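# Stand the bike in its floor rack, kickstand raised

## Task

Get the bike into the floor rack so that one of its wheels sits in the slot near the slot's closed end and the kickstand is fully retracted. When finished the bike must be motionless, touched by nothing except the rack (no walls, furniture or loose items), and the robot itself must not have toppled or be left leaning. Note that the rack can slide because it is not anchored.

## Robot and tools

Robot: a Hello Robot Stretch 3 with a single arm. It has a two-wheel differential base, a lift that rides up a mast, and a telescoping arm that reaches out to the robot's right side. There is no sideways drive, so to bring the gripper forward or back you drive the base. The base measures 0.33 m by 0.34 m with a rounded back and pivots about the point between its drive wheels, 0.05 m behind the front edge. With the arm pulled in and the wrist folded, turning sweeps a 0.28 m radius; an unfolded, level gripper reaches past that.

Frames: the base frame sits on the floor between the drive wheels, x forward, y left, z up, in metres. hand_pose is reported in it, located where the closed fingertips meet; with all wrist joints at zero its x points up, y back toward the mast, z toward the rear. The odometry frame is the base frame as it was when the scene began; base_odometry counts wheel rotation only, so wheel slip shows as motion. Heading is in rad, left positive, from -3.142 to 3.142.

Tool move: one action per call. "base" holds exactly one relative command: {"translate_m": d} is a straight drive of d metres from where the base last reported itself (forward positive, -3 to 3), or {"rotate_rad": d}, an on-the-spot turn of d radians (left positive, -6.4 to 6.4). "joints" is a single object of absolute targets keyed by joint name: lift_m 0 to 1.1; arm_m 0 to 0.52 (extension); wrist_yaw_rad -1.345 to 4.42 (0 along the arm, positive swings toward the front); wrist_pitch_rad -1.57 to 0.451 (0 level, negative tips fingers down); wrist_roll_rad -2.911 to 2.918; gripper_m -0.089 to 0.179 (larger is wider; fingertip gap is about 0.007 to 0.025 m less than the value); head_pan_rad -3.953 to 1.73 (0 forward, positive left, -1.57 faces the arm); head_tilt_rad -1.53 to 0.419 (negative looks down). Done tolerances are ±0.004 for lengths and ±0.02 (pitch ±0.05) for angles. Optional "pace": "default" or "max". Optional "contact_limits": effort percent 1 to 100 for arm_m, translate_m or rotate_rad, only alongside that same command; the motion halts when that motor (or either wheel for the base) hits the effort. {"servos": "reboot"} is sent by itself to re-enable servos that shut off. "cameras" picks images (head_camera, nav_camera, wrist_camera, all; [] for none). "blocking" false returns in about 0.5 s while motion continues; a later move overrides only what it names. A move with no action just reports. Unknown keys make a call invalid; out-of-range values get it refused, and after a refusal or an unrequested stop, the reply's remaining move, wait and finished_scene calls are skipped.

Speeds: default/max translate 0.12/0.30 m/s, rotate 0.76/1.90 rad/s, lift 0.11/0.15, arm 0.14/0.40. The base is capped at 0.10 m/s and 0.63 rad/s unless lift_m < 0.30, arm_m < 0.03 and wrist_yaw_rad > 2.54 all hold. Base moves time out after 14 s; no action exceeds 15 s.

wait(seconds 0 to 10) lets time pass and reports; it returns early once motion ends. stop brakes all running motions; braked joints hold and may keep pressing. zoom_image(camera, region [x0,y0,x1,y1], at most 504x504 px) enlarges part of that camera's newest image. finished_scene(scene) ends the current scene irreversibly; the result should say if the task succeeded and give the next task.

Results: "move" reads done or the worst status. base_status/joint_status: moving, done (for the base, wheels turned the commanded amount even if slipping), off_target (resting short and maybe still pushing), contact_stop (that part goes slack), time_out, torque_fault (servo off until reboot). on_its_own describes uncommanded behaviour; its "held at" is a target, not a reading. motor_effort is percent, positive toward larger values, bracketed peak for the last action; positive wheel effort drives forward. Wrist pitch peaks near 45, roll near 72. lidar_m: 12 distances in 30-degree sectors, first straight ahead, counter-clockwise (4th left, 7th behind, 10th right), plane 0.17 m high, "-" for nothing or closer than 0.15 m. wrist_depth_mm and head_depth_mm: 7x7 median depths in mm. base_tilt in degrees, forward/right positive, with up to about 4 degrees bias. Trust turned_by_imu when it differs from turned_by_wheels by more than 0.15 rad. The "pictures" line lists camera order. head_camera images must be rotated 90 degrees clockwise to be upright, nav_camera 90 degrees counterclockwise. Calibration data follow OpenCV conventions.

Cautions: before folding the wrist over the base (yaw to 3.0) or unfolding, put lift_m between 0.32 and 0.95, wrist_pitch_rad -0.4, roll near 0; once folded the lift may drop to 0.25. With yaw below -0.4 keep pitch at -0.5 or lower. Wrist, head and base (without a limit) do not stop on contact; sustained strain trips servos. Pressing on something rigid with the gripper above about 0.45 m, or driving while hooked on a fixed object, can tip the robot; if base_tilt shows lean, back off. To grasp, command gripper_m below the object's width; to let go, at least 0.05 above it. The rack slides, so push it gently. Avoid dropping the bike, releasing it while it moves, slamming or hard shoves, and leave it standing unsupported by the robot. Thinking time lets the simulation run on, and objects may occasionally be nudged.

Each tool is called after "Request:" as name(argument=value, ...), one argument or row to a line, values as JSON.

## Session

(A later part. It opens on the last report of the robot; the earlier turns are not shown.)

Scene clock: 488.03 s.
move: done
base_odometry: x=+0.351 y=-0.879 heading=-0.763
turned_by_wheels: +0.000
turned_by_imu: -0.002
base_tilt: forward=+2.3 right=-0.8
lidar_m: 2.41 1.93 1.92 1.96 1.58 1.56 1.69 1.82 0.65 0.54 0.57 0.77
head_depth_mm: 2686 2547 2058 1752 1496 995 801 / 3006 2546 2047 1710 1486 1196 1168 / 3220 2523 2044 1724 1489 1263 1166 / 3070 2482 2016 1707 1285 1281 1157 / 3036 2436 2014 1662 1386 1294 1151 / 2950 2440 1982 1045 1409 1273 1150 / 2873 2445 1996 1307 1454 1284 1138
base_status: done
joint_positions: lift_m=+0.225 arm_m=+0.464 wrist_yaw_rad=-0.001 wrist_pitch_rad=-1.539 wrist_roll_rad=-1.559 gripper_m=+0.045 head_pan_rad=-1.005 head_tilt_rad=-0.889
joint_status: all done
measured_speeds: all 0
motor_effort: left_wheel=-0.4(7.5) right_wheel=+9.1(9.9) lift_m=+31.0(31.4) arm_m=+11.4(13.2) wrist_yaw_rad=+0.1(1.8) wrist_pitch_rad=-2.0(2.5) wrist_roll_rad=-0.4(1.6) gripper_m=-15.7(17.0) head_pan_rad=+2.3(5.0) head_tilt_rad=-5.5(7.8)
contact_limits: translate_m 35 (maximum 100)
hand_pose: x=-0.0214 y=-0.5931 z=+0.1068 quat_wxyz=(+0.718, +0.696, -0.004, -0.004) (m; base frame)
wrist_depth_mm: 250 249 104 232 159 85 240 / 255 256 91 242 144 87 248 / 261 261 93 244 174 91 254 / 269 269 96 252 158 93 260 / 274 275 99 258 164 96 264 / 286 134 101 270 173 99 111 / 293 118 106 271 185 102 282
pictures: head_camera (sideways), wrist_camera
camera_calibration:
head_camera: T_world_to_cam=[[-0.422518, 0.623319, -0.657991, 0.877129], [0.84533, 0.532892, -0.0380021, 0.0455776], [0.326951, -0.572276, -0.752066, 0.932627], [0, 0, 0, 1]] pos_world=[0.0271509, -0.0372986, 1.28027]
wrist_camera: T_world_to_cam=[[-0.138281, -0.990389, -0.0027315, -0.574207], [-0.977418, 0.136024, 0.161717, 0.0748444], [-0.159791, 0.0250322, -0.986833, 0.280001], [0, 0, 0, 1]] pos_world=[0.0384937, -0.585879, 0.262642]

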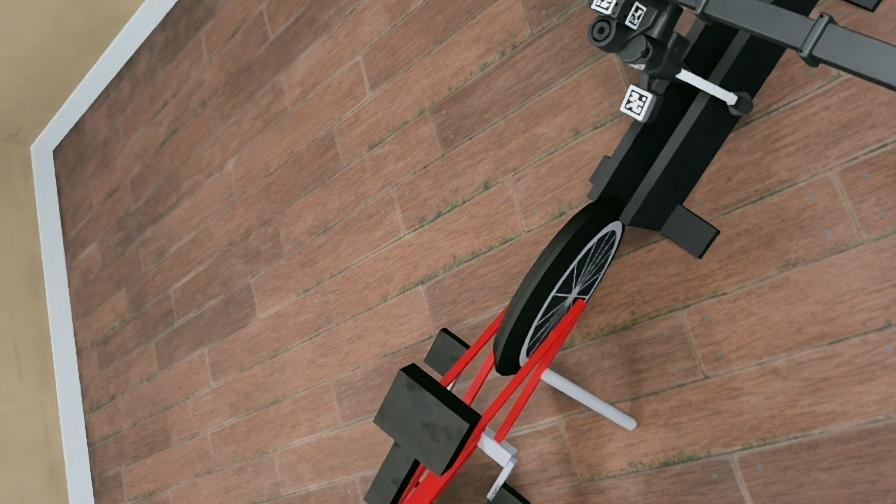

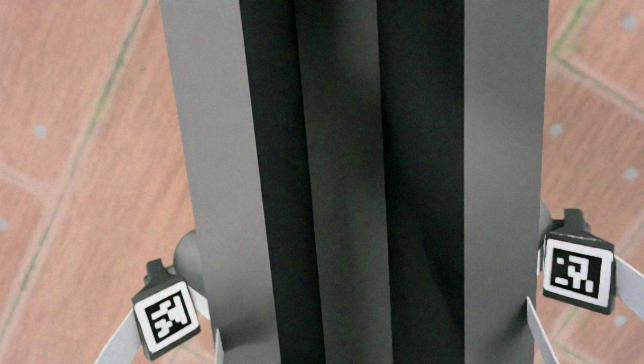

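Request:
zoom_image(
  camera="head_camera",
  region=[560, 120, 720, 270],
)

Scaled by 3.150 from the camera's 896x504 image, which has a finer 1280x720 frame.

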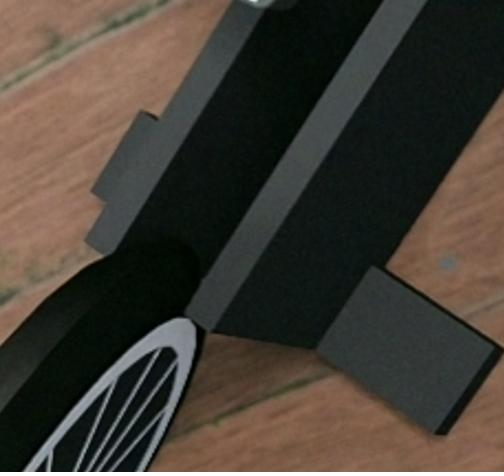

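Request:
move(
  joints={"lift_m": 0.218},
  cameras=[],
)

Request:
move(
  base={"translate_m": 0.07},
  contact_limits={"translate_m": 40},
  cameras=["head_camera","wrist_camera"],
)

Request:
zoom_image(
  camera="head_camera",
  region=[560, 120, 720, 270],
)

Scene clock: 500.53 s.
move: done
base_odometry: x=+0.351 y=-0.879 heading=-0.762
turned_by_wheels: +0.000
turned_by_imu: -0.001
base_tilt: forward=+2.3 right=-0.8
lidar_m: 2.42 1.94 1.92 1.97 1.57 1.56 1.69 1.82 1.81 1.99 0.61 0.77
head_depth_mm: 2691 2576 2062 1731 1491 1000 810 / 3014 2532 2049 1727 1495 1189 1167 / 3176 2539 2051 1716 1487 1261 1161 / 3109 2500 2032 1715 1285 1278 1160 / 2997 2466 1991 1668 1391 1286 1153 / 2904 2481 2009 1045 1413 1288 1148 / 2844 2465 2003 1325 1453 1279 1150
base_status: not commanded
joint_positions: lift_m=+0.218 arm_m=+0.464 wrist_yaw_rad=-0.002 wrist_pitch_rad=-1.542 wrist_roll_rad=-1.557 gripper_m=+0.045 head_pan_rad=-1.005 head_tilt_rad=-0.889
joint_status: all done
measured_speeds: all 0
motor_effort: left_wheel=-0.4(0.7) right_wheel=+5.1(9.7) lift_m=+25.8(32.0) arm_m=+9.2(9.8) wrist_yaw_rad=+1.5(1.9) wrist_pitch_rad=-1.2(2.3) wrist_roll_rad=-0.9(1.1) gripper_m=-15.7(16.2) head_pan_rad=+2.9(3.4) head_tilt_rad=-5.1(5.8)
contact_limits: translate_m 35 (maximum 100)
hand_pose: x=-0.0213 y=-0.5923 z=+0.0999 quat_wxyz=(+0.717, +0.697, -0.005, -0.005) (m; base frame)
wrist_depth_mm: 244 242 105 235 158 87 236 / 251 248 91 238 164 88 241 / 256 256 94 244 172 92 247 / 260 262 96 252 157 93 253 / 271 268 99 258 162 97 143 / 276 134 101 265 173 99 111 / 285 120 105 273 184 102 277
pictures: none
No camera images: "cameras" was empty.

Scene clock: 502.33 s.
move: contact_stop
base_odometry: x=+0.383 y=-0.912 heading=-0.911
turned_by_wheels: -0.149
turned_by_imu: -0.148
base_tilt: forward=+2.3 right=-0.8
lidar_m: 1.23 1.97 1.89 1.96 1.66 1.60 1.65 1.91 1.84 1.92 0.60 0.69
head_depth_mm: 2296 2424 2062 1721 1501 1002 807 / 2599 2533 2045 1713 1485 1192 1168 / 2902 2496 2032 1711 1472 1263 1155 / 3107 2507 2014 1705 1411 1276 1158 / 3071 2465 2002 1695 1257 1297 1154 / 3012 2458 2000 1644 1287 1283 1150 / 2881 2428 1959 988 1426 1281 1147
base_status: translate_m contact_stop (by the wheels' count: +0.0465 of +0.0700)
joint_positions: lift_m=+0.218 arm_m=+0.464 wrist_yaw_rad=+0.001 wrist_pitch_rad=-1.546 wrist_roll_rad=-1.565 gripper_m=+0.045 head_pan_rad=-1.005 head_tilt_rad=-0.892
joint_status: not commanded
measured_speeds: all 0
on_its_own: a drive wheel is slack since a contact_stop
motor_effort: left_wheel=+5.5(15.0) right_wheel=+0.7(42.7) lift_m=+35.2(35.5) arm_m=+7.3(9.3) wrist_yaw_rad=-1.0(5.5) wrist_pitch_rad=-1.0(2.0) wrist_roll_rad=+1.4(4.9) gripper_m=-15.4(16.5) head_pan_rad=+1.7(3.2) head_tilt_rad=-3.8(6.2)
contact_limits: translate_m 40 (maximum 100)
hand_pose: x=-0.0214 y=-0.5912 z=+0.1000 quat_wxyz=(+0.715, +0.699, -0.001, -0.002) (m; base frame)
wrist_depth_mm: 242 245 110 231 153 87 232 / 251 249 91 240 160 89 242 / 257 253 94 246 170 92 246 / 266 265 96 251 180 94 254 / 272 268 100 258 161 97 256 / 277 134 101 267 172 99 111 / 284 119 105 273 181 102 276
pictures: head_camera (sideways), wrist_camera
camera_calibration:
head_camera: T_world_to_cam=[[-0.424002, 0.624622, -0.655797, 0.874279], [0.844878, 0.533608, -0.0380102, 0.0455908], [0.326196, -0.570185, -0.75398, 0.93512], [0, 0, 0, 1]] pos_world=[0.0271445, -0.0372298, 1.28014]
wrist_camera: T_world_to_cam=[[-0.131415, -0.991277, -0.00999805, -0.572013], [-0.97831, 0.128053, 0.162827, 0.0708267], [-0.160126, 0.031179, -0.986604, 0.276769], [0, 0, 0, 1]] pos_world=[0.0384376, -0.584723, 0.25581]

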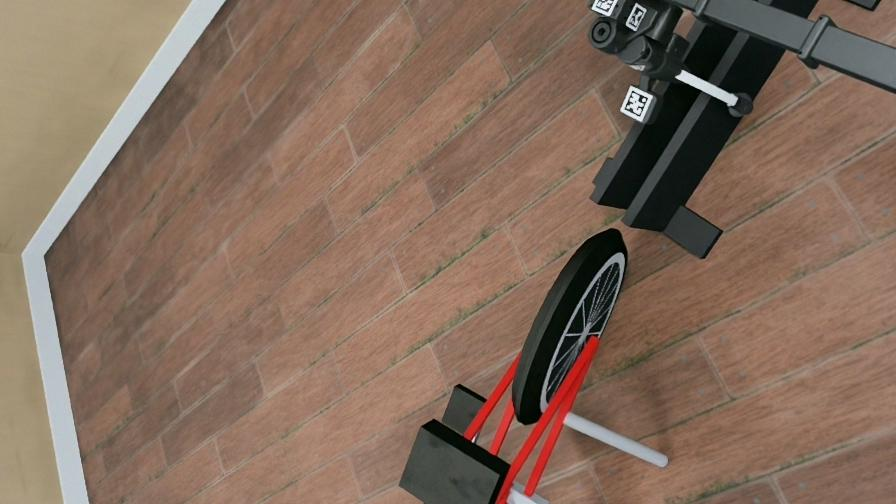

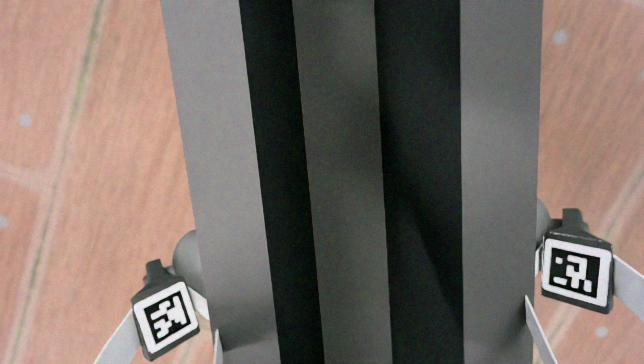

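Scaled by 3.150 from the camera's 896x504 image, which has a finer 1280x720 frame.

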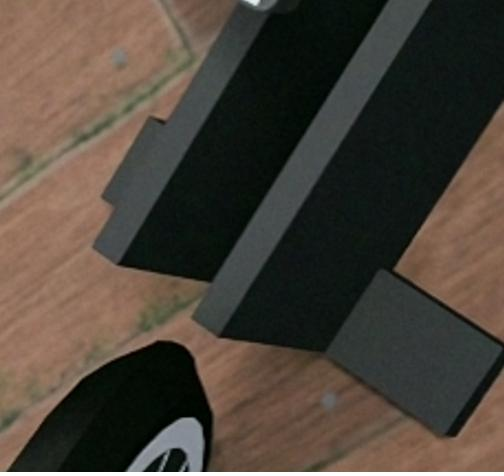

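Request:
move(
  joints={"lift_m": 0.226},
  cameras=[],
)

Request:
move(
  base={"translate_m": -0.12},
  cameras=[],
)

Request:
move(
  base={"rotate_rad": 0.149},
  cameras=["head_camera","wrist_camera"],
)

Request:
zoom_image(
  camera="head_camera",
  region=[500, 120, 740, 420],
)

Scene clock: 522.93 s.
move: done
base_odometry: x=+0.383 y=-0.912 heading=-0.911
turned_by_wheels: +0.000
turned_by_imu: -0.001
base_tilt: forward=+2.3 right=-0.7
lidar_m: 1.23 1.97 1.89 1.96 1.67 1.60 1.65 1.91 0.63 0.54 0.57 0.69
head_depth_mm: 2302 2436 2065 1732 1491 1002 799 / 2595 2550 2048 1735 1489 1195 1166 / 2870 2491 2026 1721 1476 1255 1161 / 3156 2495 2038 1712 1423 1279 1160 / 3124 2441 1989 1685 1258 1288 1153 / 2987 2427 1997 1656 1285 1292 1156 / 2895 2429 1990 991 1423 1281 1146
base_status: not commanded
joint_positions: lift_m=+0.226 arm_m=+0.464 wrist_yaw_rad=+0.001 wrist_pitch_rad=-1.541 wrist_roll_rad=-1.565 gripper_m=+0.045 head_pan_rad=-1.005 head_tilt_rad=-0.892
joint_status: all done
measured_speeds: all 0
on_its_own: a drive wheel is slack since a contact_stop
motor_effort: left_wheel=+5.6(5.7) right_wheel=+1.1(1.2) lift_m=+34.8(37.6) arm_m=+3.5(4.2) wrist_yaw_rad=-2.1(2.1) wrist_pitch_rad=-2.0(2.3) wrist_roll_rad=+1.4(1.6) gripper_m=-15.1(16.1) head_pan_rad=+2.3(2.8) head_tilt_rad=-4.5(4.5)
contact_limits: translate_m 40 (maximum 100)
hand_pose: x=-0.0214 y=-0.5927 z=+0.1079 quat_wxyz=(+0.717, +0.697, -0.001, -0.002) (m; base frame)
wrist_depth_mm: 250 247 106 232 155 85 239 / 256 254 90 239 161 88 246 / 264 263 93 246 171 91 253 / 269 271 96 254 157 94 262 / 280 277 98 259 162 97 264 / 286 134 101 269 174 100 111 / 295 119 105 278 183 102 285
pictures: none
No camera images: "cameras" was empty.

Scene clock: 525.27 s.
move: done
base_odometry: x=+0.309 y=-0.818 heading=-0.911
turned_by_wheels: +0.000
turned_by_imu: +0.000
base_tilt: forward=+2.3 right=-0.8
lidar_m: 1.34 2.03 1.95 2.01 1.55 1.49 1.54 1.85 0.55 0.54 0.57 0.74
head_depth_mm: 2229 2392 2043 1746 1494 1000 801 / 2527 2537 2044 1725 1479 1200 1164 / 2849 2494 2031 1715 1480 1259 1164 / 3085 2478 2031 1700 1479 1271 1157 / 3151 2472 1989 1691 1385 1295 1152 / 3081 2456 1995 1692 1379 1278 1144 / 2999 2425 1987 1402 1392 1286 1147
base_status: done
joint_positions: lift_m=+0.226 arm_m=+0.464 wrist_yaw_rad=+0.001 wrist_pitch_rad=-1.541 wrist_roll_rad=-1.565 gripper_m=+0.045 head_pan_rad=-1.005 head_tilt_rad=-0.892
joint_status: not commanded
measured_speeds: all 0
motor_effort: left_wheel=+1.6(4.1) right_wheel=-3.8(9.3) lift_m=+31.3(34.6) arm_m=+0.5(3.2) wrist_yaw_rad=-0.7(2.1) wrist_pitch_rad=-1.7(2.6) wrist_roll_rad=+1.3(1.7) gripper_m=-15.6(16.3) head_pan_rad=+2.6(2.8) head_tilt_rad=-4.4(4.8)
hand_pose: x=-0.0214 y=-0.5927 z=+0.1079 quat_wxyz=(+0.717, +0.697, -0.001, -0.002) (m; base frame)
wrist_depth_mm: 249 249 107 232 155 86 239 / 255 256 91 237 163 88 247 / 260 261 94 246 171 91 256 / 269 270 96 252 157 93 260 / 278 277 98 258 163 97 265 / 285 135 101 268 172 99 111 / 292 119 105 274 182 102 287
pictures: none
No camera images: "cameras" was empty.

Scene clock: 526.43 s.
move: done
base_odometry: x=+0.309 y=-0.818 heading=-0.762
turned_by_wheels: +0.149
turned_by_imu: +0.148
base_tilt: forward=+2.3 right=-0.8
lidar_m: 2.46 1.97 1.95 1.88 1.51 1.49 1.62 1.79 0.55 0.54 0.57 0.83
head_depth_mm: 2617 2529 2074 1737 1490 996 799 / 3017 2516 2047 1718 1490 1201 1165 / 3225 2514 2038 1692 1477 1256 1162 / 3137 2501 2026 1704 1418 1279 1156 / 3025 2476 2025 1691 1388 1289 1152 / 2982 2448 1993 1405 1441 1296 1146 / 2897 2429 1981 1361 1456 1284 1143
base_status: done
joint_positions: lift_m=+0.226 arm_m=+0.464 wrist_yaw_rad=+0.000 wrist_pitch_rad=-1.540 wrist_roll_rad=-1.563 gripper_m=+0.045 head_pan_rad=-1.005 head_tilt_rad=-0.892
joint_status: not commanded
measured_speeds: all 0
motor_effort: left_wheel=-1.6(8.8) right_wheel=+4.3(12.9) lift_m=+32.2(32.2) arm_m=-0.4(1.1) wrist_yaw_rad=+0.1(1.7) wrist_pitch_rad=-1.8(2.4) wrist_roll_rad=+0.8(1.4) gripper_m=-15.5(16.8) head_pan_rad=+2.1(2.9) head_tilt_rad=-4.1(4.6)
hand_pose: x=-0.0214 y=-0.5929 z=+0.1078 quat_wxyz=(+0.718, +0.696, -0.002, -0.003) (m; base frame)
wrist_depth_mm: 249 247 106 233 153 86 242 / 256 255 91 239 162 88 247 / 263 262 93 245 169 92 253 / 270 270 96 253 181 94 261 / 276 275 99 259 161 97 265 / 286 134 101 266 175 99 111 / 293 119 105 271 181 102 284
pictures: head_camera (sideways), wrist_camera
camera_calibration:
head_camera: T_world_to_cam=[[-0.424002, 0.624622, -0.655797, 0.874279], [0.844878, 0.533607, -0.0380102, 0.0455908], [0.326196, -0.570185, -0.753979, 0.93512], [0, 0, 0, 1]] pos_world=[0.0271445, -0.0372298, 1.28014]
wrist_camera: T_world_to_cam=[[-0.134112, -0.99096, -0.00349627, -0.574175], [-0.977965, 0.131782, 0.161921, 0.0720911], [-0.159997, 0.0251348, -0.986797, 0.281045], [0, 0, 0, 1]] pos_world=[0.0384653, -0.585549, 0.263654]

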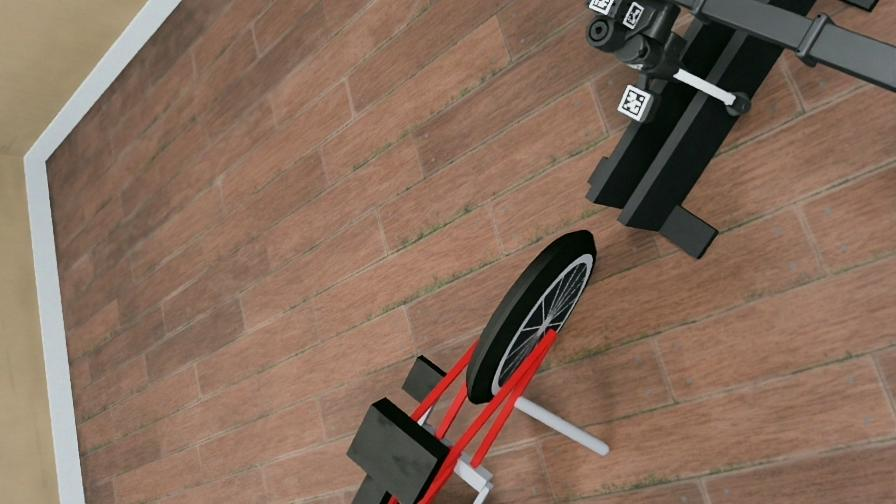

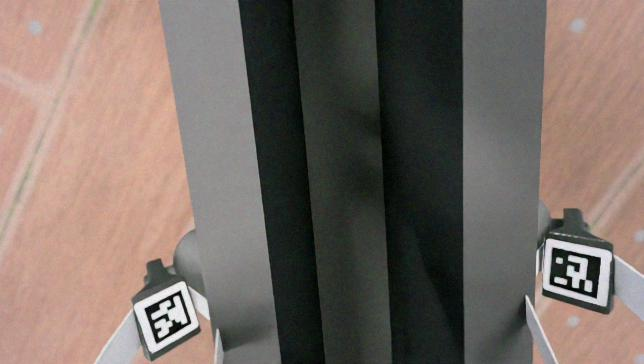

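Scaled by 1.680 from the camera's 896x504 image, which has a finer 1280x720 frame.

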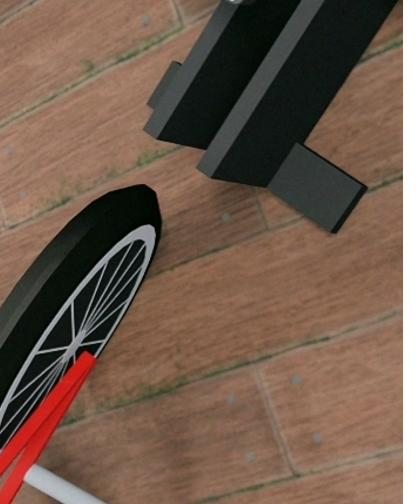

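Request:
move(
  joints={"arm_m": 0.470},
  cameras=[],
)

Request:
move(
  base={"translate_m": 0.11},
  contact_limits={"translate_m": 40},
  cameras=["head_camera"],
)

Request:
zoom_image(
  camera="head_camera",
  region=[500, 120, 740, 420],
)

Scene clock: 559.17 s.
move: done
base_odometry: x=+0.309 y=-0.818 heading=-0.762
turned_by_wheels: +0.000
turned_by_imu: -0.002
base_tilt: forward=+2.3 right=-0.7
lidar_m: 2.45 1.96 1.95 1.88 1.50 1.49 1.62 1.80 0.56 0.54 0.57 0.83
head_depth_mm: 2654 2515 2058 1719 1488 1020 799 / 3008 2519 2040 1718 1485 1192 1165 / 3230 2507 2033 1716 1477 1255 1159 / 3131 2516 2023 1702 1416 1287 1157 / 3029 2472 2007 1692 1384 1292 1151 / 3038 2421 2021 1410 1434 1282 1147 / 2924 2412 1985 1368 1446 1278 1141
base_status: not commanded
joint_positions: lift_m=+0.226 arm_m=+0.470 wrist_yaw_rad=+0.000 wrist_pitch_rad=-1.538 wrist_roll_rad=-1.563 gripper_m=+0.045 head_pan_rad=-1.005 head_tilt_rad=-0.892
joint_status: all done
measured_speeds: all 0
motor_effort: left_wheel=-1.8(2.0) right_wheel=+5.2(5.2) lift_m=+35.5(36.5) arm_m=+18.8(19.3) wrist_yaw_rad=-0.3(0.9) wrist_pitch_rad=-2.3(2.9) wrist_roll_rad=+0.9(0.9) gripper_m=-15.5(16.2) head_pan_rad=+2.4(2.7) head_tilt_rad=-3.6(4.9)
hand_pose: x=-0.0214 y=-0.5994 z=+0.1078 quat_wxyz=(+0.718, +0.696, -0.002, -0.003) (m; base frame)
wrist_depth_mm: 247 247 107 233 154 86 242 / 255 254 91 242 161 89 249 / 261 263 94 248 170 92 256 / 269 267 96 249 181 94 261 / 279 276 99 257 163 97 266 / 287 135 101 266 173 100 111 / 296 119 105 276 182 102 287
pictures: none
No camera images: "cameras" was empty.

Scene clock: 561.37 s.
move: contact_stop
base_odometry: x=+0.384 y=-0.889 heading=-0.802
turned_by_wheels: -0.040
turned_by_imu: -0.041
base_tilt: forward=+2.3 right=-0.7
lidar_m: 2.45 1.91 1.89 2.01 1.60 1.57 1.68 1.88 0.63 0.55 0.58 0.76
head_depth_mm: 2578 2515 2070 1737 1493 1026 802 / 2952 2512 2056 1721 1490 1183 1171 / 3275 2460 2053 1701 1476 1262 1163 / 3179 2453 2032 1699 1273 1292 1153 / 3110 2461 2003 1695 1384 1287 1160 / 2933 2445 2011 1155 1409 1282 1155 / 2918 2438 2001 1317 1453 1283 1143
base_status: translate_m contact_stop (by the wheels' count: +0.1036 of +0.1100)
joint_positions: lift_m=+0.226 arm_m=+0.470 wrist_yaw_rad=-0.001 wrist_pitch_rad=-1.535 wrist_roll_rad=-1.555 gripper_m=+0.045 head_pan_rad=-1.005 head_tilt_rad=-0.892
joint_status: not commanded
measured_speeds: all 0
on_its_own: a drive wheel is slack since a contact_stop
motor_effort: left_wheel=+3.6(19.9) right_wheel=+0.9(41.8) lift_m=+34.4(35.7) arm_m=+13.3(19.2) wrist_yaw_rad=+0.6(9.3) wrist_pitch_rad=-2.6(4.0) wrist_roll_rad=-1.5(10.9) gripper_m=-16.5(16.9) head_pan_rad=+2.1(2.9) head_tilt_rad=-3.7(4.6)
contact_limits: translate_m 40 (maximum 100)
hand_pose: x=-0.0213 y=-0.6001 z=+0.1078 quat_wxyz=(+0.719, +0.695, -0.006, -0.006) (m; base frame)
wrist_depth_mm: 250 247 113 235 154 87 243 / 255 253 93 240 165 89 248 / 259 257 95 249 172 92 254 / 269 273 97 251 191 94 261 / 277 275 101 258 163 98 265 / 287 144 103 267 173 100 111 / 294 119 107 252 182 102 284
pictures: head_camera (sideways)
camera_calibration:
head_camera: T_world_to_cam=[[-0.424055, 0.624604, -0.65578, 0.874256], [0.844839, 0.533669, -0.0380103, 0.0455912], [0.326228, -0.570147, -0.753995, 0.93514], [0, 0, 0, 1]] pos_world=[0.0271469, -0.0372279, 1.28014]

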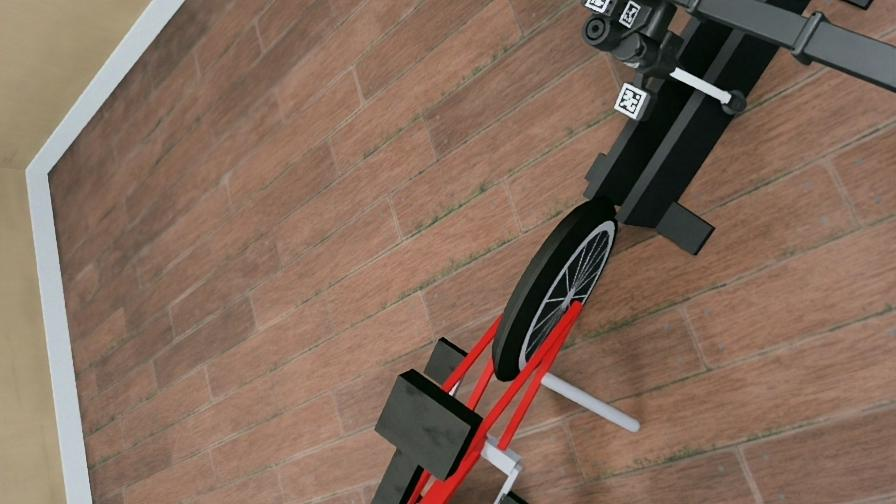

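Scaled by 1.680 from the camera's 896x504 image, which has a finer 1280x720 frame.

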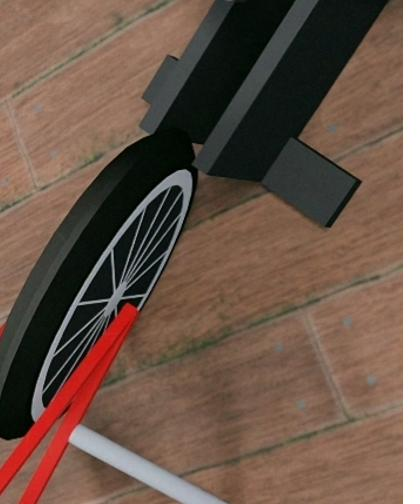

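Request:
move(
  base={"translate_m": -0.03},
  joints={"head_pan_rad": -1.3, "head_tilt_rad": -0.95},
  cameras=["head_camera", "nav_camera"],
)

Request:
zoom_image(
  camera="head_camera",
  region=[500, 220, 740, 500],
)

Scene clock: 571.20 s.
move: done
base_odometry: x=+0.363 y=-0.868 heading=-0.802
turned_by_wheels: +0.000
turned_by_imu: -0.001
base_tilt: forward=+2.3 right=-0.8
lidar_m: 2.48 1.93 1.90 2.02 1.57 1.55 1.66 1.86 0.63 0.54 0.58 0.78
head_depth_mm: 2008 2213 1960 1669 1451 1240 1162 / 2189 2324 1932 1657 1013 880 1121 / 2421 2303 1926 1655 1185 1254 1145 / 2663 2273 1908 1631 1307 1279 1145 / 2812 2282 1895 1630 1346 1265 1142 / 2823 2248 1882 1623 1346 1255 1138 / 2837 2242 1875 1602 1364 1264 1131
base_status: done
joint_positions: lift_m=+0.226 arm_m=+0.470 wrist_yaw_rad=-0.001 wrist_pitch_rad=-1.535 wrist_roll_rad=-1.555 gripper_m=+0.045 head_pan_rad=-1.294 head_tilt_rad=-0.938
joint_status: all done
measured_speeds: all 0
motor_effort: left_wheel=+1.2(2.8) right_wheel=-3.5(10.1) lift_m=+30.5(31.4) arm_m=-9.9(9.9) wrist_yaw_rad=+0.9(2.1) wrist_pitch_rad=-3.3(3.3) wrist_roll_rad=-1.3(1.8) gripper_m=-15.6(16.5) head_pan_rad=-1.8(4.0) head_tilt_rad=-5.3(7.4)
hand_pose: x=-0.0213 y=-0.6001 z=+0.1078 quat_wxyz=(+0.719, +0.695, -0.006, -0.006) (m; base frame)
wrist_depth_mm: 248 245 113 234 155 87 244 / 255 255 93 241 164 89 247 / 261 264 95 247 172 92 255 / 269 270 98 253 191 94 261 / 275 275 101 260 162 97 265 / 283 144 103 268 172 100 111 / 296 119 107 250 185 103 281
pictures: head_camera (sideways), nav_camera (sideways)
camera_calibration:
head_camera: T_world_to_cam=[[-0.235953, 0.74822, -0.620075, 0.826587], [0.961633, 0.271682, -0.0380962, 0.0449883], [0.139959, -0.605273, -0.783617, 0.974795], [0, 0, 0, 1]] pos_world=[0.0153425, -0.0406741, 1.27813]
nav_camera: T_world_to_cam=[[0.160241, -0.782867, 0.601201, -0.742408], [-0.966685, -0.247631, -0.0648033, 0.136734], [0.199609, -0.570788, -0.796466, 0.991709], [0, 0, 0, 1]] pos_world=[0.053189, 0.018709, 1.24506]

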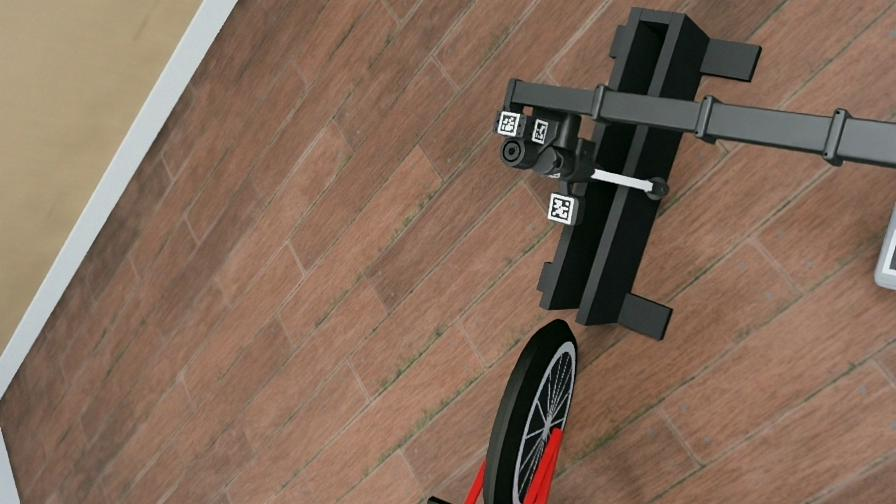

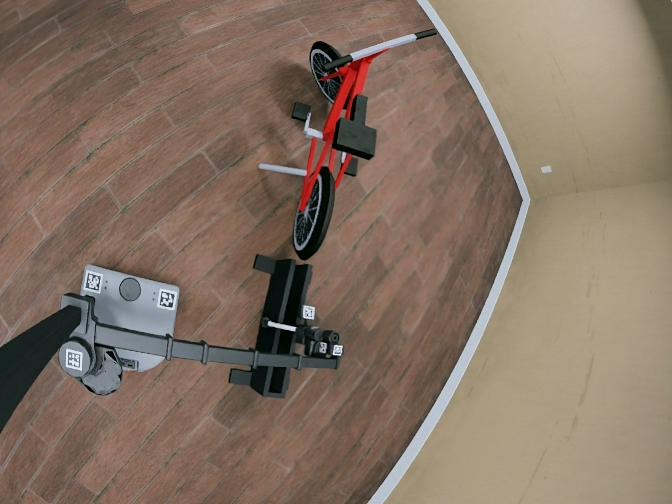

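Scaled by 1.800 from the camera's 896x504 image, which has a finer 1280x720 frame.

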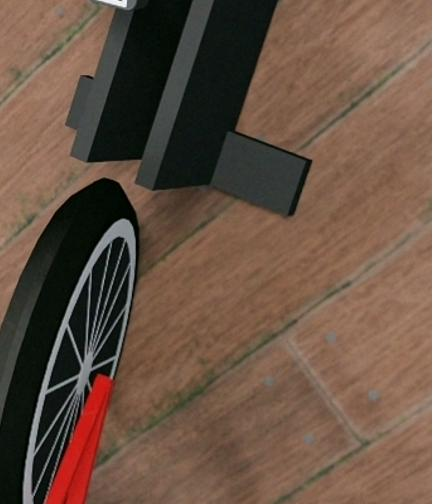

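Request:
move(
  base={"rotate_rad": 0.04},
  joints={"arm_m": 0.462, "wrist_pitch_rad": -1.48, "lift_m": 0.226},
  cameras=["head_camera", "wrist_camera"],
)

Request:
zoom_image(
  camera="head_camera",
  region=[500, 220, 740, 500],
)

Scene clock: 611.70 s.
move: done
base_odometry: x=+0.363 y=-0.868 heading=-0.763
turned_by_wheels: +0.039
turned_by_imu: +0.038
base_tilt: forward=+2.3 right=-0.8
lidar_m: 2.40 1.92 1.90 1.95 1.56 1.55 1.69 1.85 0.63 0.62 0.64 0.78
head_depth_mm: 2058 2211 1941 1663 1458 1239 1160 / 2262 2325 1941 1639 996 878 1120 / 2513 2302 1914 1642 1143 1257 1130 / 2726 2285 1910 1632 1315 1280 1144 / 2845 2290 1898 1616 1329 1267 1137 / 2863 2257 1893 1612 1359 1263 1134 / 2810 2252 1870 1584 1372 1253 1127
base_status: done
joint_positions: lift_m=+0.226 arm_m=+0.462 wrist_yaw_rad=-0.002 wrist_pitch_rad=-1.495 wrist_roll_rad=-1.554 gripper_m=+0.045 head_pan_rad=-1.295 head_tilt_rad=-0.939
joint_status: all done
measured_speeds: all 0
motor_effort: left_wheel=-7.8(7.9) right_wheel=+13.6(14.0) lift_m=+32.4(32.4) arm_m=-18.1(20.2) wrist_yaw_rad=+2.3(2.4) wrist_pitch_rad=+2.6(4.6) wrist_roll_rad=-1.9(2.1) gripper_m=-15.6(16.5) head_pan_rad=-2.6(2.8) head_tilt_rad=-4.8(6.5)
hand_pose: x=-0.0214 y=-0.6025 z=+0.1074 quat_wxyz=(+0.733, +0.680, -0.006, -0.007) (m; base frame)
wrist_depth_mm: 239 241 113 237 148 90 250 / 250 245 94 244 156 91 257 / 253 257 95 249 165 94 264 / 260 260 98 257 176 97 269 / 265 267 101 261 158 100 271 / 270 144 103 267 166 102 112 / 282 119 107 278 177 105 293
pictures: head_camera (sideways), wrist_camera
camera_calibration:
head_camera: T_world_to_cam=[[-0.236033, 0.748667, -0.619505, 0.825845], [0.961641, 0.271654, -0.0380969, 0.0449892], [0.139769, -0.604734, -0.784068, 0.975382], [0, 0, 0, 1]] pos_world=[0.0153355, -0.040658, 1.27809]
wrist_camera: T_world_to_cam=[[-0.144962, -0.988588, 0.0409882, -0.587225], [-0.976487, 0.149622, 0.155198, 0.0849408], [-0.159559, -0.0175266, -0.987033, 0.255165], [0, 0, 0, 1]] pos_world=[0.0385322, -0.58876, 0.262743]

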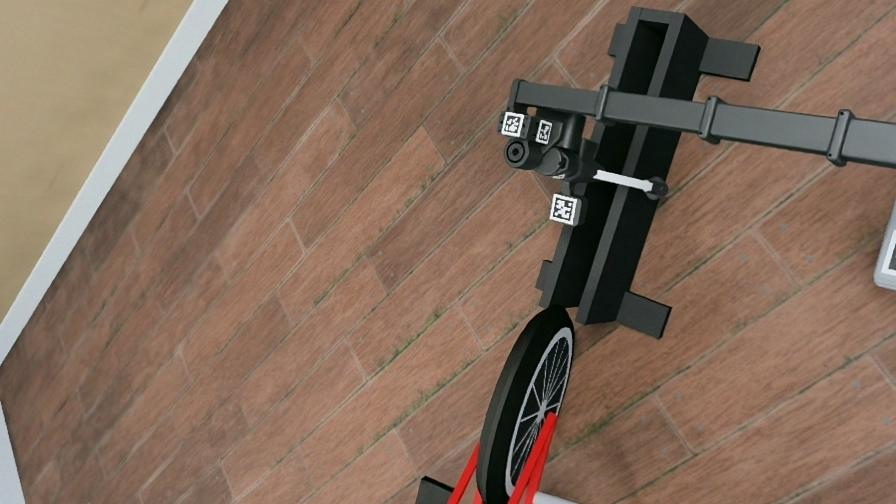

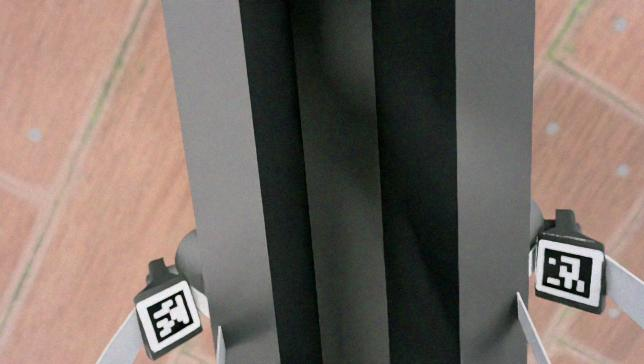

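Scaled by 1.800 from the camera's 896x504 image, which has a finer 1280x720 frame.

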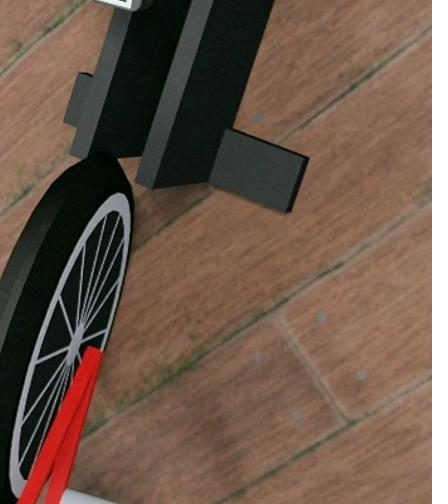

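Request:
move(
  base={"translate_m": -0.05},
  joints={"arm_m": 0.450, "wrist_pitch_rad": -1.405, "lift_m": 0.238},
  cameras=["head_camera", "nav_camera"],
)

Request:
zoom_image(
  camera="head_camera",
  region=[500, 220, 740, 500],
)

Scene clock: 629.37 s.
move: done
base_odometry: x=+0.327 y=-0.833 heading=-0.763
turned_by_wheels: +0.000
turned_by_imu: -0.001
base_tilt: forward=+2.3 right=-0.8
lidar_m: 2.44 1.96 1.93 1.91 1.52 1.51 1.64 1.81 0.56 0.55 0.58 0.82
head_depth_mm: 2025 2204 1922 1659 1466 1252 1156 / 2225 2321 1937 1639 989 870 1101 / 2519 2277 1921 1657 1185 1250 1153 / 2679 2278 1901 1630 1348 1274 1145 / 2841 2273 1904 1610 1373 1267 1144 / 2796 2251 1887 1629 1356 1257 1134 / 2787 2231 1871 1605 1364 1255 1132
base_status: done
joint_positions: lift_m=+0.238 arm_m=+0.450 wrist_yaw_rad=-0.002 wrist_pitch_rad=-1.412 wrist_roll_rad=-1.555 gripper_m=+0.045 head_pan_rad=-1.295 head_tilt_rad=-0.939
joint_status: all done
measured_speeds: all 0
motor_effort: left_wheel=-2.9(10.2) right_wheel=-0.1(10.4) lift_m=+34.3(35.9) arm_m=-16.4(19.8) wrist_yaw_rad=+0.8(3.6) wrist_pitch_rad=+1.3(6.5) wrist_roll_rad=-1.8(2.3) gripper_m=-15.0(16.5) head_pan_rad=-2.2(3.0) head_tilt_rad=-6.0(6.0)
hand_pose: x=-0.0214 y=-0.6118 z=+0.1199 quat_wxyz=(+0.761, +0.649, -0.006, -0.006) (m; base frame)
wrist_depth_mm: 240 241 114 236 148 90 280 / 246 248 94 242 154 277 284 / 249 255 96 249 168 95 294 / 256 259 98 255 178 97 300 / 260 266 101 261 159 100 307 / 268 144 103 270 166 101 112 / 273 119 106 277 177 104 327
pictures: head_camera (sideways), nav_camera (sideways)
camera_calibration:
head_camera: T_world_to_cam=[[-0.235968, 0.748687, -0.619505, 0.825845], [0.961664, 0.27157, -0.0380969, 0.044989], [0.139716, -0.604746, -0.784068, 0.975382], [0, 0, 0, 1]] pos_world=[0.0153319, -0.0406588, 1.27809]
nav_camera: T_world_to_cam=[[0.160247, -0.78331, 0.600622, -0.741653], [-0.966733, -0.247447, -0.0647848, 0.13671], [0.199369, -0.57026, -0.796904, 0.99228], [0, 0, 0, 1]] pos_world=[0.0531804, 0.0187419, 1.24506]

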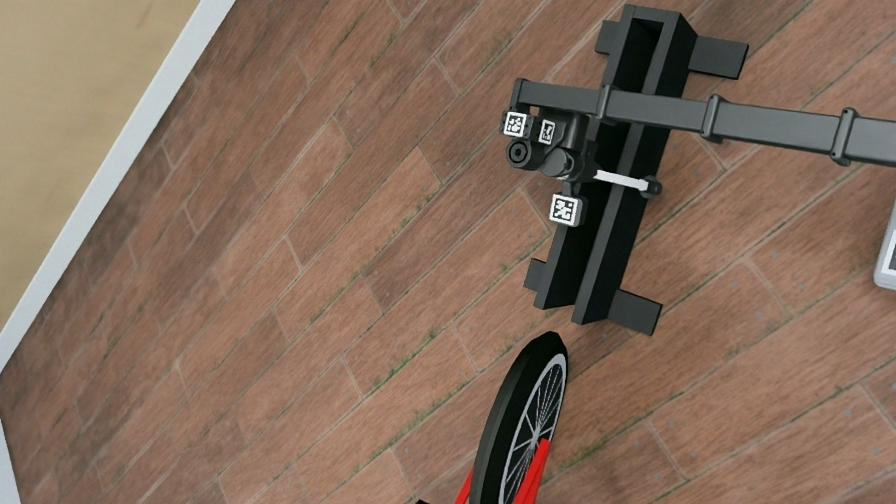

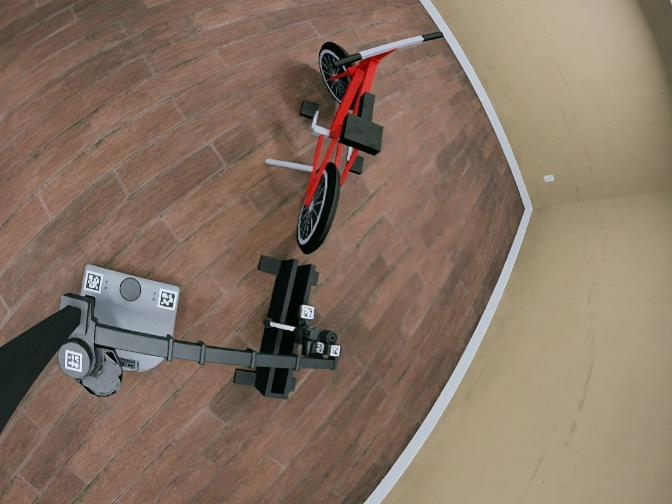

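Scaled by 1.800 from the camera's 896x504 image, which has a finer 1280x720 frame.

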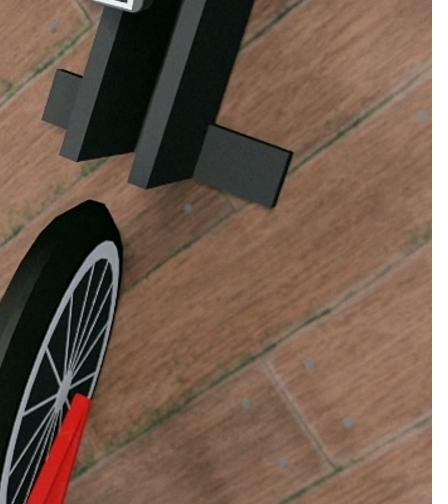

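Request:
move(
  joints={"arm_m": 0.445},
  cameras=[],
)

Request:
move(
  base={"translate_m": 0.06},
  cameras=["head_camera"],
)

Request:
zoom_image(
  camera="head_camera",
  region=[500, 260, 660, 400],
)

Scene clock: 640.00 s.
move: done
base_odometry: x=+0.327 y=-0.833 heading=-0.763
turned_by_wheels: +0.000
turned_by_imu: -0.001
base_tilt: forward=+2.3 right=-0.8
lidar_m: 2.44 1.95 1.93 1.91 1.53 1.51 1.64 1.81 0.56 0.54 0.58 0.82
head_depth_mm: 2033 2212 1951 1662 1455 1241 1153 / 2245 2309 1930 1649 982 869 1105 / 2474 2296 1904 1642 1135 1256 1144 / 2666 2281 1898 1638 1339 1274 1144 / 2854 2263 1889 1625 1379 1263 1139 / 2810 2247 1885 1622 1351 1265 1134 / 2829 2230 1873 1610 1368 1254 1130
base_status: not commanded
joint_positions: lift_m=+0.238 arm_m=+0.445 wrist_yaw_rad=-0.002 wrist_pitch_rad=-1.411 wrist_roll_rad=-1.555 gripper_m=+0.045 head_pan_rad=-1.295 head_tilt_rad=-0.939
joint_status: all done
measured_speeds: all 0
motor_effort: left_wheel=-2.9(3.1) right_wheel=-0.1(0.4) lift_m=+31.5(32.2) arm_m=-18.7(20.6) wrist_yaw_rad=+1.4(2.2) wrist_pitch_rad=+0.7(1.4) wrist_roll_rad=-1.6(1.8) gripper_m=-15.7(16.7) head_pan_rad=-2.1(2.9) head_tilt_rad=-5.6(5.8)
hand_pose: x=-0.0214 y=-0.6070 z=+0.1199 quat_wxyz=(+0.761, +0.649, -0.006, -0.006) (m; base frame)
wrist_depth_mm: 238 239 114 238 148 89 280 / 244 248 94 243 154 277 286 / 250 253 96 248 167 95 292 / 255 261 99 256 178 97 302 / 262 265 101 259 159 99 307 / 266 144 103 268 166 102 112 / 272 119 107 275 178 104 325
pictures: none
No camera images: "cameras" was empty.

Scene clock: 641.70 s.
move: done
base_odometry: x=+0.370 y=-0.875 heading=-0.763
turned_by_wheels: +0.000
turned_by_imu: -0.001
base_tilt: forward=+2.4 right=-0.7
lidar_m: 2.40 1.91 1.90 1.97 1.57 1.55 1.69 1.85 0.55 0.55 0.58 0.89
head_depth_mm: 2069 2228 1945 1664 1453 1246 1154 / 2254 2330 1941 1663 985 867 1106 / 2497 2320 1915 1648 1131 1266 1150 / 2683 2280 1905 1629 1354 1270 1145 / 2826 2260 1904 1629 1332 1264 1144 / 2815 2287 1890 1619 1345 1266 1137 / 2792 2241 1879 1580 1358 1260 1131
base_status: done
joint_positions: lift_m=+0.238 arm_m=+0.445 wrist_yaw_rad=-0.007 wrist_pitch_rad=-1.406 wrist_roll_rad=-1.545 gripper_m=+0.045 head_pan_rad=-1.295 head_tilt_rad=-0.939
joint_status: not commanded
measured_speeds: all 0
motor_effort: left_wheel=-1.7(5.5) right_wheel=+10.6(12.4) lift_m=+30.4(31.8) arm_m=-18.5(19.0) wrist_yaw_rad=+6.2(7.1) wrist_pitch_rad=+0.0(1.6) wrist_roll_rad=-5.0(5.2) gripper_m=-16.3(16.7) head_pan_rad=-2.4(2.9) head_tilt_rad=-5.4(5.9)
hand_pose: x=-0.0215 y=-0.6082 z=+0.1200 quat_wxyz=(+0.762, +0.647, -0.012, -0.011) (m; base frame)
wrist_depth_mm: 240 242 109 237 152 90 284 / 242 247 94 244 160 91 288 / 250 252 96 248 169 95 296 / 254 259 99 254 179 97 301 / 261 266 101 259 161 99 312 / 264 143 104 271 169 102 113 / 272 119 107 274 178 104 326
pictures: head_camera (sideways)
camera_calibration:
head_camera: T_world_to_cam=[[-0.235934, 0.748698, -0.619505, 0.825845], [0.961677, 0.271526, -0.0380969, 0.0449889], [0.139689, -0.604752, -0.784068, 0.975382], [0, 0, 0, 1]] pos_world=[0.0153301, -0.0406592, 1.27809]

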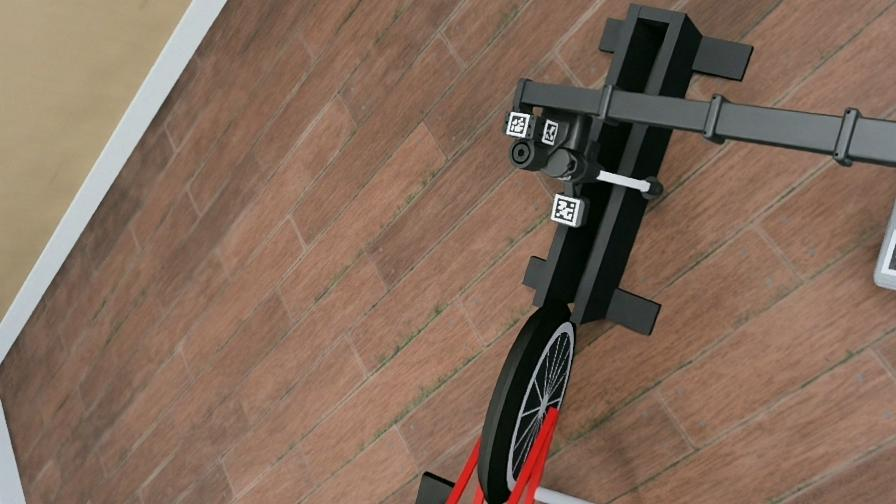

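Scaled by 3.150 from the camera's 896x504 image, which has a finer 1280x720 frame.

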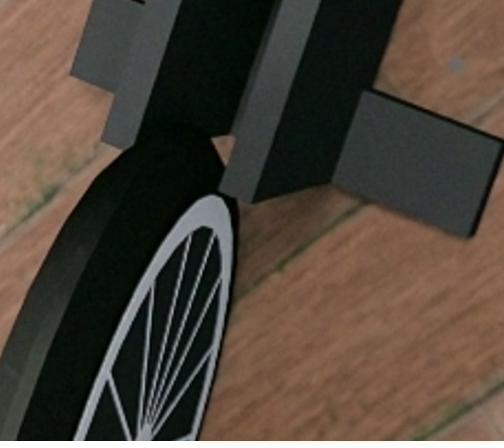

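Request:
move(
  base={"translate_m": -0.03},
  cameras=[],
)

Request:
move(
  joints={"arm_m": 0.455},
  cameras=[],
)

Request:
move(
  base={"translate_m": 0.045},
  cameras=["head_camera"],
)

Request:
zoom_image(
  camera="head_camera",
  region=[500, 260, 660, 400],
)

Scene clock: 651.37 s.
move: done
base_odometry: x=+0.349 y=-0.854 heading=-0.763
turned_by_wheels: +0.000
turned_by_imu: -0.001
base_tilt: forward=+2.3 right=-0.8
lidar_m: 2.42 1.93 1.91 1.93 1.55 1.53 1.66 1.83 0.56 0.54 0.58 0.80
head_depth_mm: 2012 2211 1941 1671 1451 1250 1157 / 2252 2347 1934 1643 986 871 1101 / 2518 2279 1937 1644 1142 1259 1145 / 2720 2284 1921 1637 1323 1273 1143 / 2823 2285 1875 1628 1349 1268 1138 / 2824 2268 1895 1620 1355 1262 1135 / 2784 2237 1874 1601 1373 1256 1130
base_status: done
joint_positions: lift_m=+0.238 arm_m=+0.445 wrist_yaw_rad=-0.001 wrist_pitch_rad=-1.406 wrist_roll_rad=-1.557 gripper_m=+0.045 head_pan_rad=-1.295 head_tilt_rad=-0.939
joint_status: not commanded
measured_speeds: all 0
motor_effort: left_wheel=-2.5(7.3) right_wheel=-0.3(7.6) lift_m=+32.8(32.8) arm_m=-17.0(17.6) wrist_yaw_rad=+1.0(6.7) wrist_pitch_rad=+0.0(0.6) wrist_roll_rad=-1.3(5.2) gripper_m=-15.5(16.7) head_pan_rad=-2.1(2.8) head_tilt_rad=-5.3(6.0)
hand_pose: x=-0.0214 y=-0.6082 z=+0.1200 quat_wxyz=(+0.763, +0.647, -0.005, -0.005) (m; base frame)
wrist_depth_mm: 239 242 114 236 148 90 281 / 242 248 94 244 155 281 285 / 249 251 96 249 167 95 296 / 254 259 98 254 179 97 305 / 262 264 101 261 159 100 308 / 267 143 104 269 166 102 112 / 270 120 107 272 176 105 325
pictures: none
No camera images: "cameras" was empty.

Scene clock: 652.20 s.
move: done
base_odometry: x=+0.349 y=-0.854 heading=-0.763
turned_by_wheels: +0.000
turned_by_imu: +0.000
base_tilt: forward=+2.3 right=-0.7
lidar_m: 2.42 1.93 1.91 1.93 1.55 1.53 1.66 1.83 0.57 0.55 0.59 0.80
head_depth_mm: 2039 2199 1942 1662 1450 1254 1157 / 2277 2293 1926 1652 989 868 1104 / 2527 2280 1923 1645 1194 1264 1145 / 2693 2306 1907 1647 1319 1270 1144 / 2847 2257 1895 1628 1353 1270 1139 / 2824 2269 1881 1624 1356 1261 1137 / 2814 2234 1865 1608 1365 1260 1133
base_status: not commanded
joint_positions: lift_m=+0.238 arm_m=+0.455 wrist_yaw_rad=-0.001 wrist_pitch_rad=-1.409 wrist_roll_rad=-1.557 gripper_m=+0.045 head_pan_rad=-1.295 head_tilt_rad=-0.939
joint_status: all done
measured_speeds: all 0
motor_effort: left_wheel=-2.7(2.9) right_wheel=+0.2(0.5) lift_m=+35.1(35.1) arm_m=+18.7(20.6) wrist_yaw_rad=+0.9(2.5) wrist_pitch_rad=+0.7(1.5) wrist_roll_rad=-1.3(1.5) gripper_m=-15.6(16.9) head_pan_rad=-2.8(2.9) head_tilt_rad=-5.4(5.9)
hand_pose: x=-0.0214 y=-0.6175 z=+0.1199 quat_wxyz=(+0.762, +0.648, -0.005, -0.005) (m; base frame)
wrist_depth_mm: 240 240 115 237 148 89 281 / 243 246 94 241 154 279 288 / 250 251 96 249 167 95 292 / 256 260 99 254 178 97 302 / 261 266 101 262 159 100 310 / 265 143 104 266 166 102 112 / 273 119 107 274 177 105 330
pictures: none
No camera images: "cameras" was empty.

Scene clock: 653.70 s.
move: done
base_odometry: x=+0.381 y=-0.885 heading=-0.763
turned_by_wheels: +0.000
turned_by_imu: -0.001
base_tilt: forward=+2.3 right=-0.8
lidar_m: 2.38 1.91 1.89 1.98 1.58 1.57 1.70 1.85 0.57 0.56 0.59 0.88
head_depth_mm: 2073 2217 1932 1654 1454 1243 1162 / 2279 2311 1931 1655 992 870 1104 / 2532 2282 1920 1656 1200 1261 1146 / 2739 2317 1907 1639 1341 1271 1149 / 2818 2269 1886 1644 1318 1268 1141 / 2832 2269 1892 1622 1343 1267 1135 / 2787 2244 1864 1571 1362 1256 1133
base_status: done
joint_positions: lift_m=+0.238 arm_m=+0.455 wrist_yaw_rad=-0.004 wrist_pitch_rad=-1.407 wrist_roll_rad=-1.553 gripper_m=+0.045 head_pan_rad=-1.295 head_tilt_rad=-0.939
joint_status: not commanded
measured_speeds: all 0
motor_effort: left_wheel=-0.1(5.5) right_wheel=+7.6(10.9) lift_m=+35.2(36.5) arm_m=+16.3(18.5) wrist_yaw_rad=+2.8(4.2) wrist_pitch_rad=-0.1(1.2) wrist_roll_rad=-2.3(2.6) gripper_m=-15.8(16.8) head_pan_rad=-2.5(2.9) head_tilt_rad=-5.3(6.2)
hand_pose: x=-0.0214 y=-0.6180 z=+0.1200 quat_wxyz=(+0.762, +0.647, -0.008, -0.007) (m; base frame)
wrist_depth_mm: 237 243 111 237 133 89 281 / 244 249 95 244 161 92 286 / 248 252 97 249 167 95 298 / 254 261 98 255 180 97 302 / 259 264 102 261 161 100 310 / 266 143 103 268 168 102 112 / 272 119 107 275 179 104 331
pictures: head_camera (sideways)
camera_calibration:
head_camera: T_world_to_cam=[[-0.235917, 0.748703, -0.619505, 0.825845], [0.961683, 0.271504, -0.0380969, 0.0449889], [0.139675, -0.604755, -0.784068, 0.975382], [0, 0, 0, 1]] pos_world=[0.0153292, -0.0406595, 1.27809]

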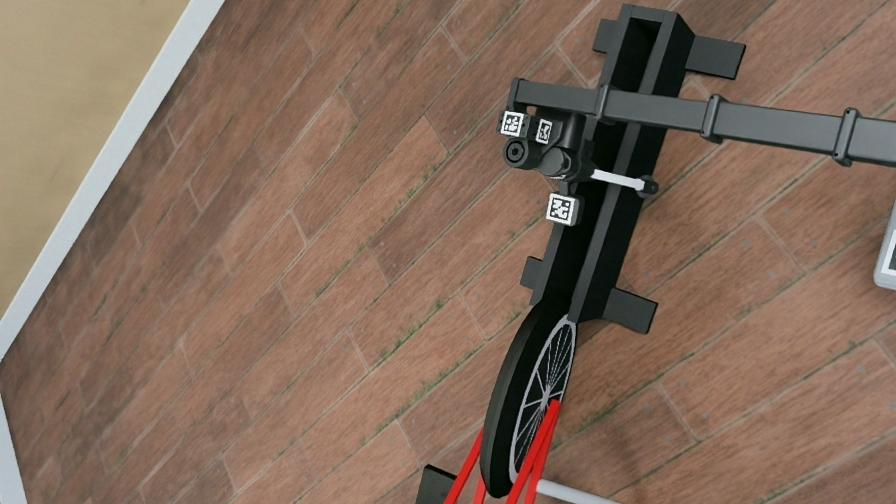

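Scaled by 3.150 from the camera's 896x504 image, which has a finer 1280x720 frame.

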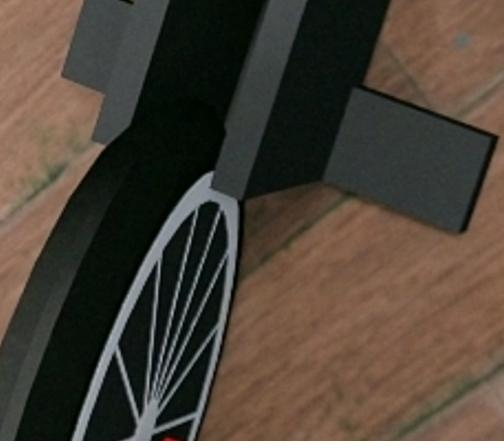

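Request:
move(
  base={"translate_m": 0.04},
  contact_limits={"translate_m": 55},
  cameras=["head_camera"],
)

Request:
zoom_image(
  camera="head_camera",
  region=[500, 260, 660, 400],
)

Scene clock: 658.40 s.
move: done
base_odometry: x=+0.410 y=-0.913 heading=-0.765
turned_by_wheels: -0.002
turned_by_imu: -0.003
base_tilt: forward=+2.3 right=-0.8
lidar_m: 2.36 1.89 1.86 2.02 1.62 1.60 1.73 1.87 0.57 0.56 0.59 0.86
head_depth_mm: 2092 2284 1951 1666 1453 1247 1155 / 2314 2321 1953 1645 995 869 1107 / 2551 2328 1916 1636 1200 1280 1151 / 2754 2300 1901 1645 1341 1275 1144 / 2830 2269 1903 1627 1325 1264 1140 / 2794 2263 1886 1617 1345 1263 1139 / 2790 2254 1888 1517 1367 1257 1130
base_status: done
joint_positions: lift_m=+0.238 arm_m=+0.455 wrist_yaw_rad=-0.005 wrist_pitch_rad=-1.400 wrist_roll_rad=-1.552 gripper_m=+0.045 head_pan_rad=-1.295 head_tilt_rad=-0.939
joint_status: not commanded
measured_speeds: all 0
on_its_own: right_wheel is at rest, and its effort (+40.0) is outside its rest range (-21 to +21)
motor_effort: left_wheel=-18.3(20.0) right_wheel=+40.0(41.4) lift_m=+20.2(32.4) arm_m=+9.5(11.8) wrist_yaw_rad=+4.1(5.3) wrist_pitch_rad=-1.3(1.5) wrist_roll_rad=-2.6(2.8) gripper_m=-15.1(16.7) head_pan_rad=-2.1(3.0) head_tilt_rad=-5.1(6.2)
contact_limits: translate_m 55 (maximum 100)
hand_pose: x=-0.0215 y=-0.6199 z=+0.1201 quat_wxyz=(+0.765, +0.644, -0.008, -0.008) (m; base frame)
wrist_depth_mm: 237 240 106 236 160 89 282 / 243 246 94 243 145 91 291 / 246 252 96 249 151 94 298 / 252 259 98 254 158 96 308 / 258 265 102 260 164 99 313 / 267 155 104 267 175 101 111 / 273 119 107 252 189 104 328
pictures: head_camera (sideways)
camera_calibration:
head_camera: T_world_to_cam=[[-0.235908, 0.748706, -0.619505, 0.825844], [0.961686, 0.271493, -0.0380969, 0.0449889], [0.139668, -0.604757, -0.784068, 0.975382], [0, 0, 0, 1]] pos_world=[0.0153287, -0.0406596, 1.27809]

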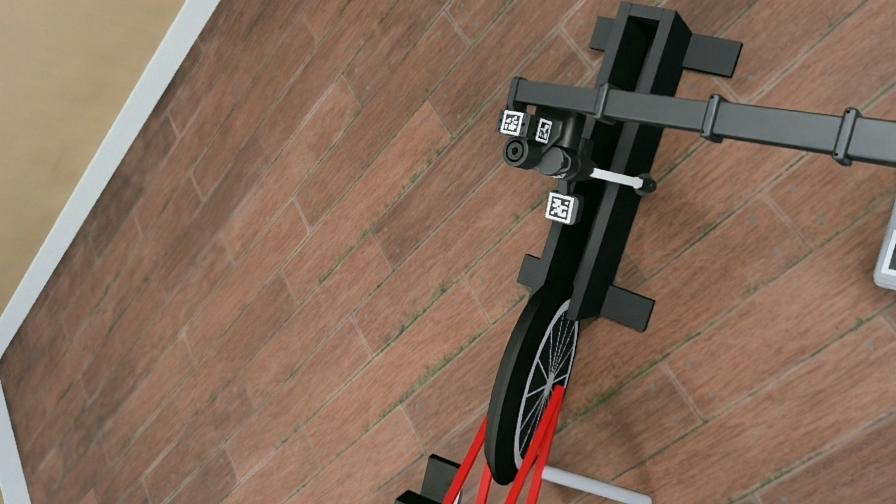

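Scaled by 3.150 from the camera's 896x504 image, which has a finer 1280x720 frame.

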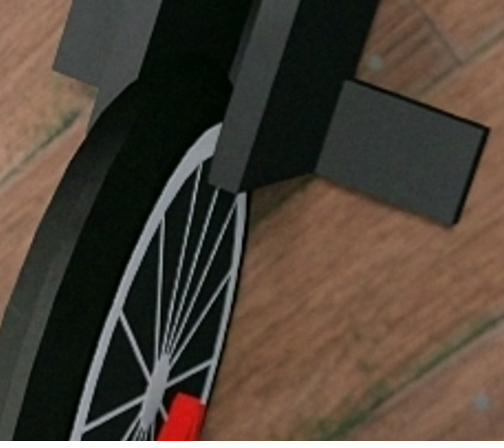

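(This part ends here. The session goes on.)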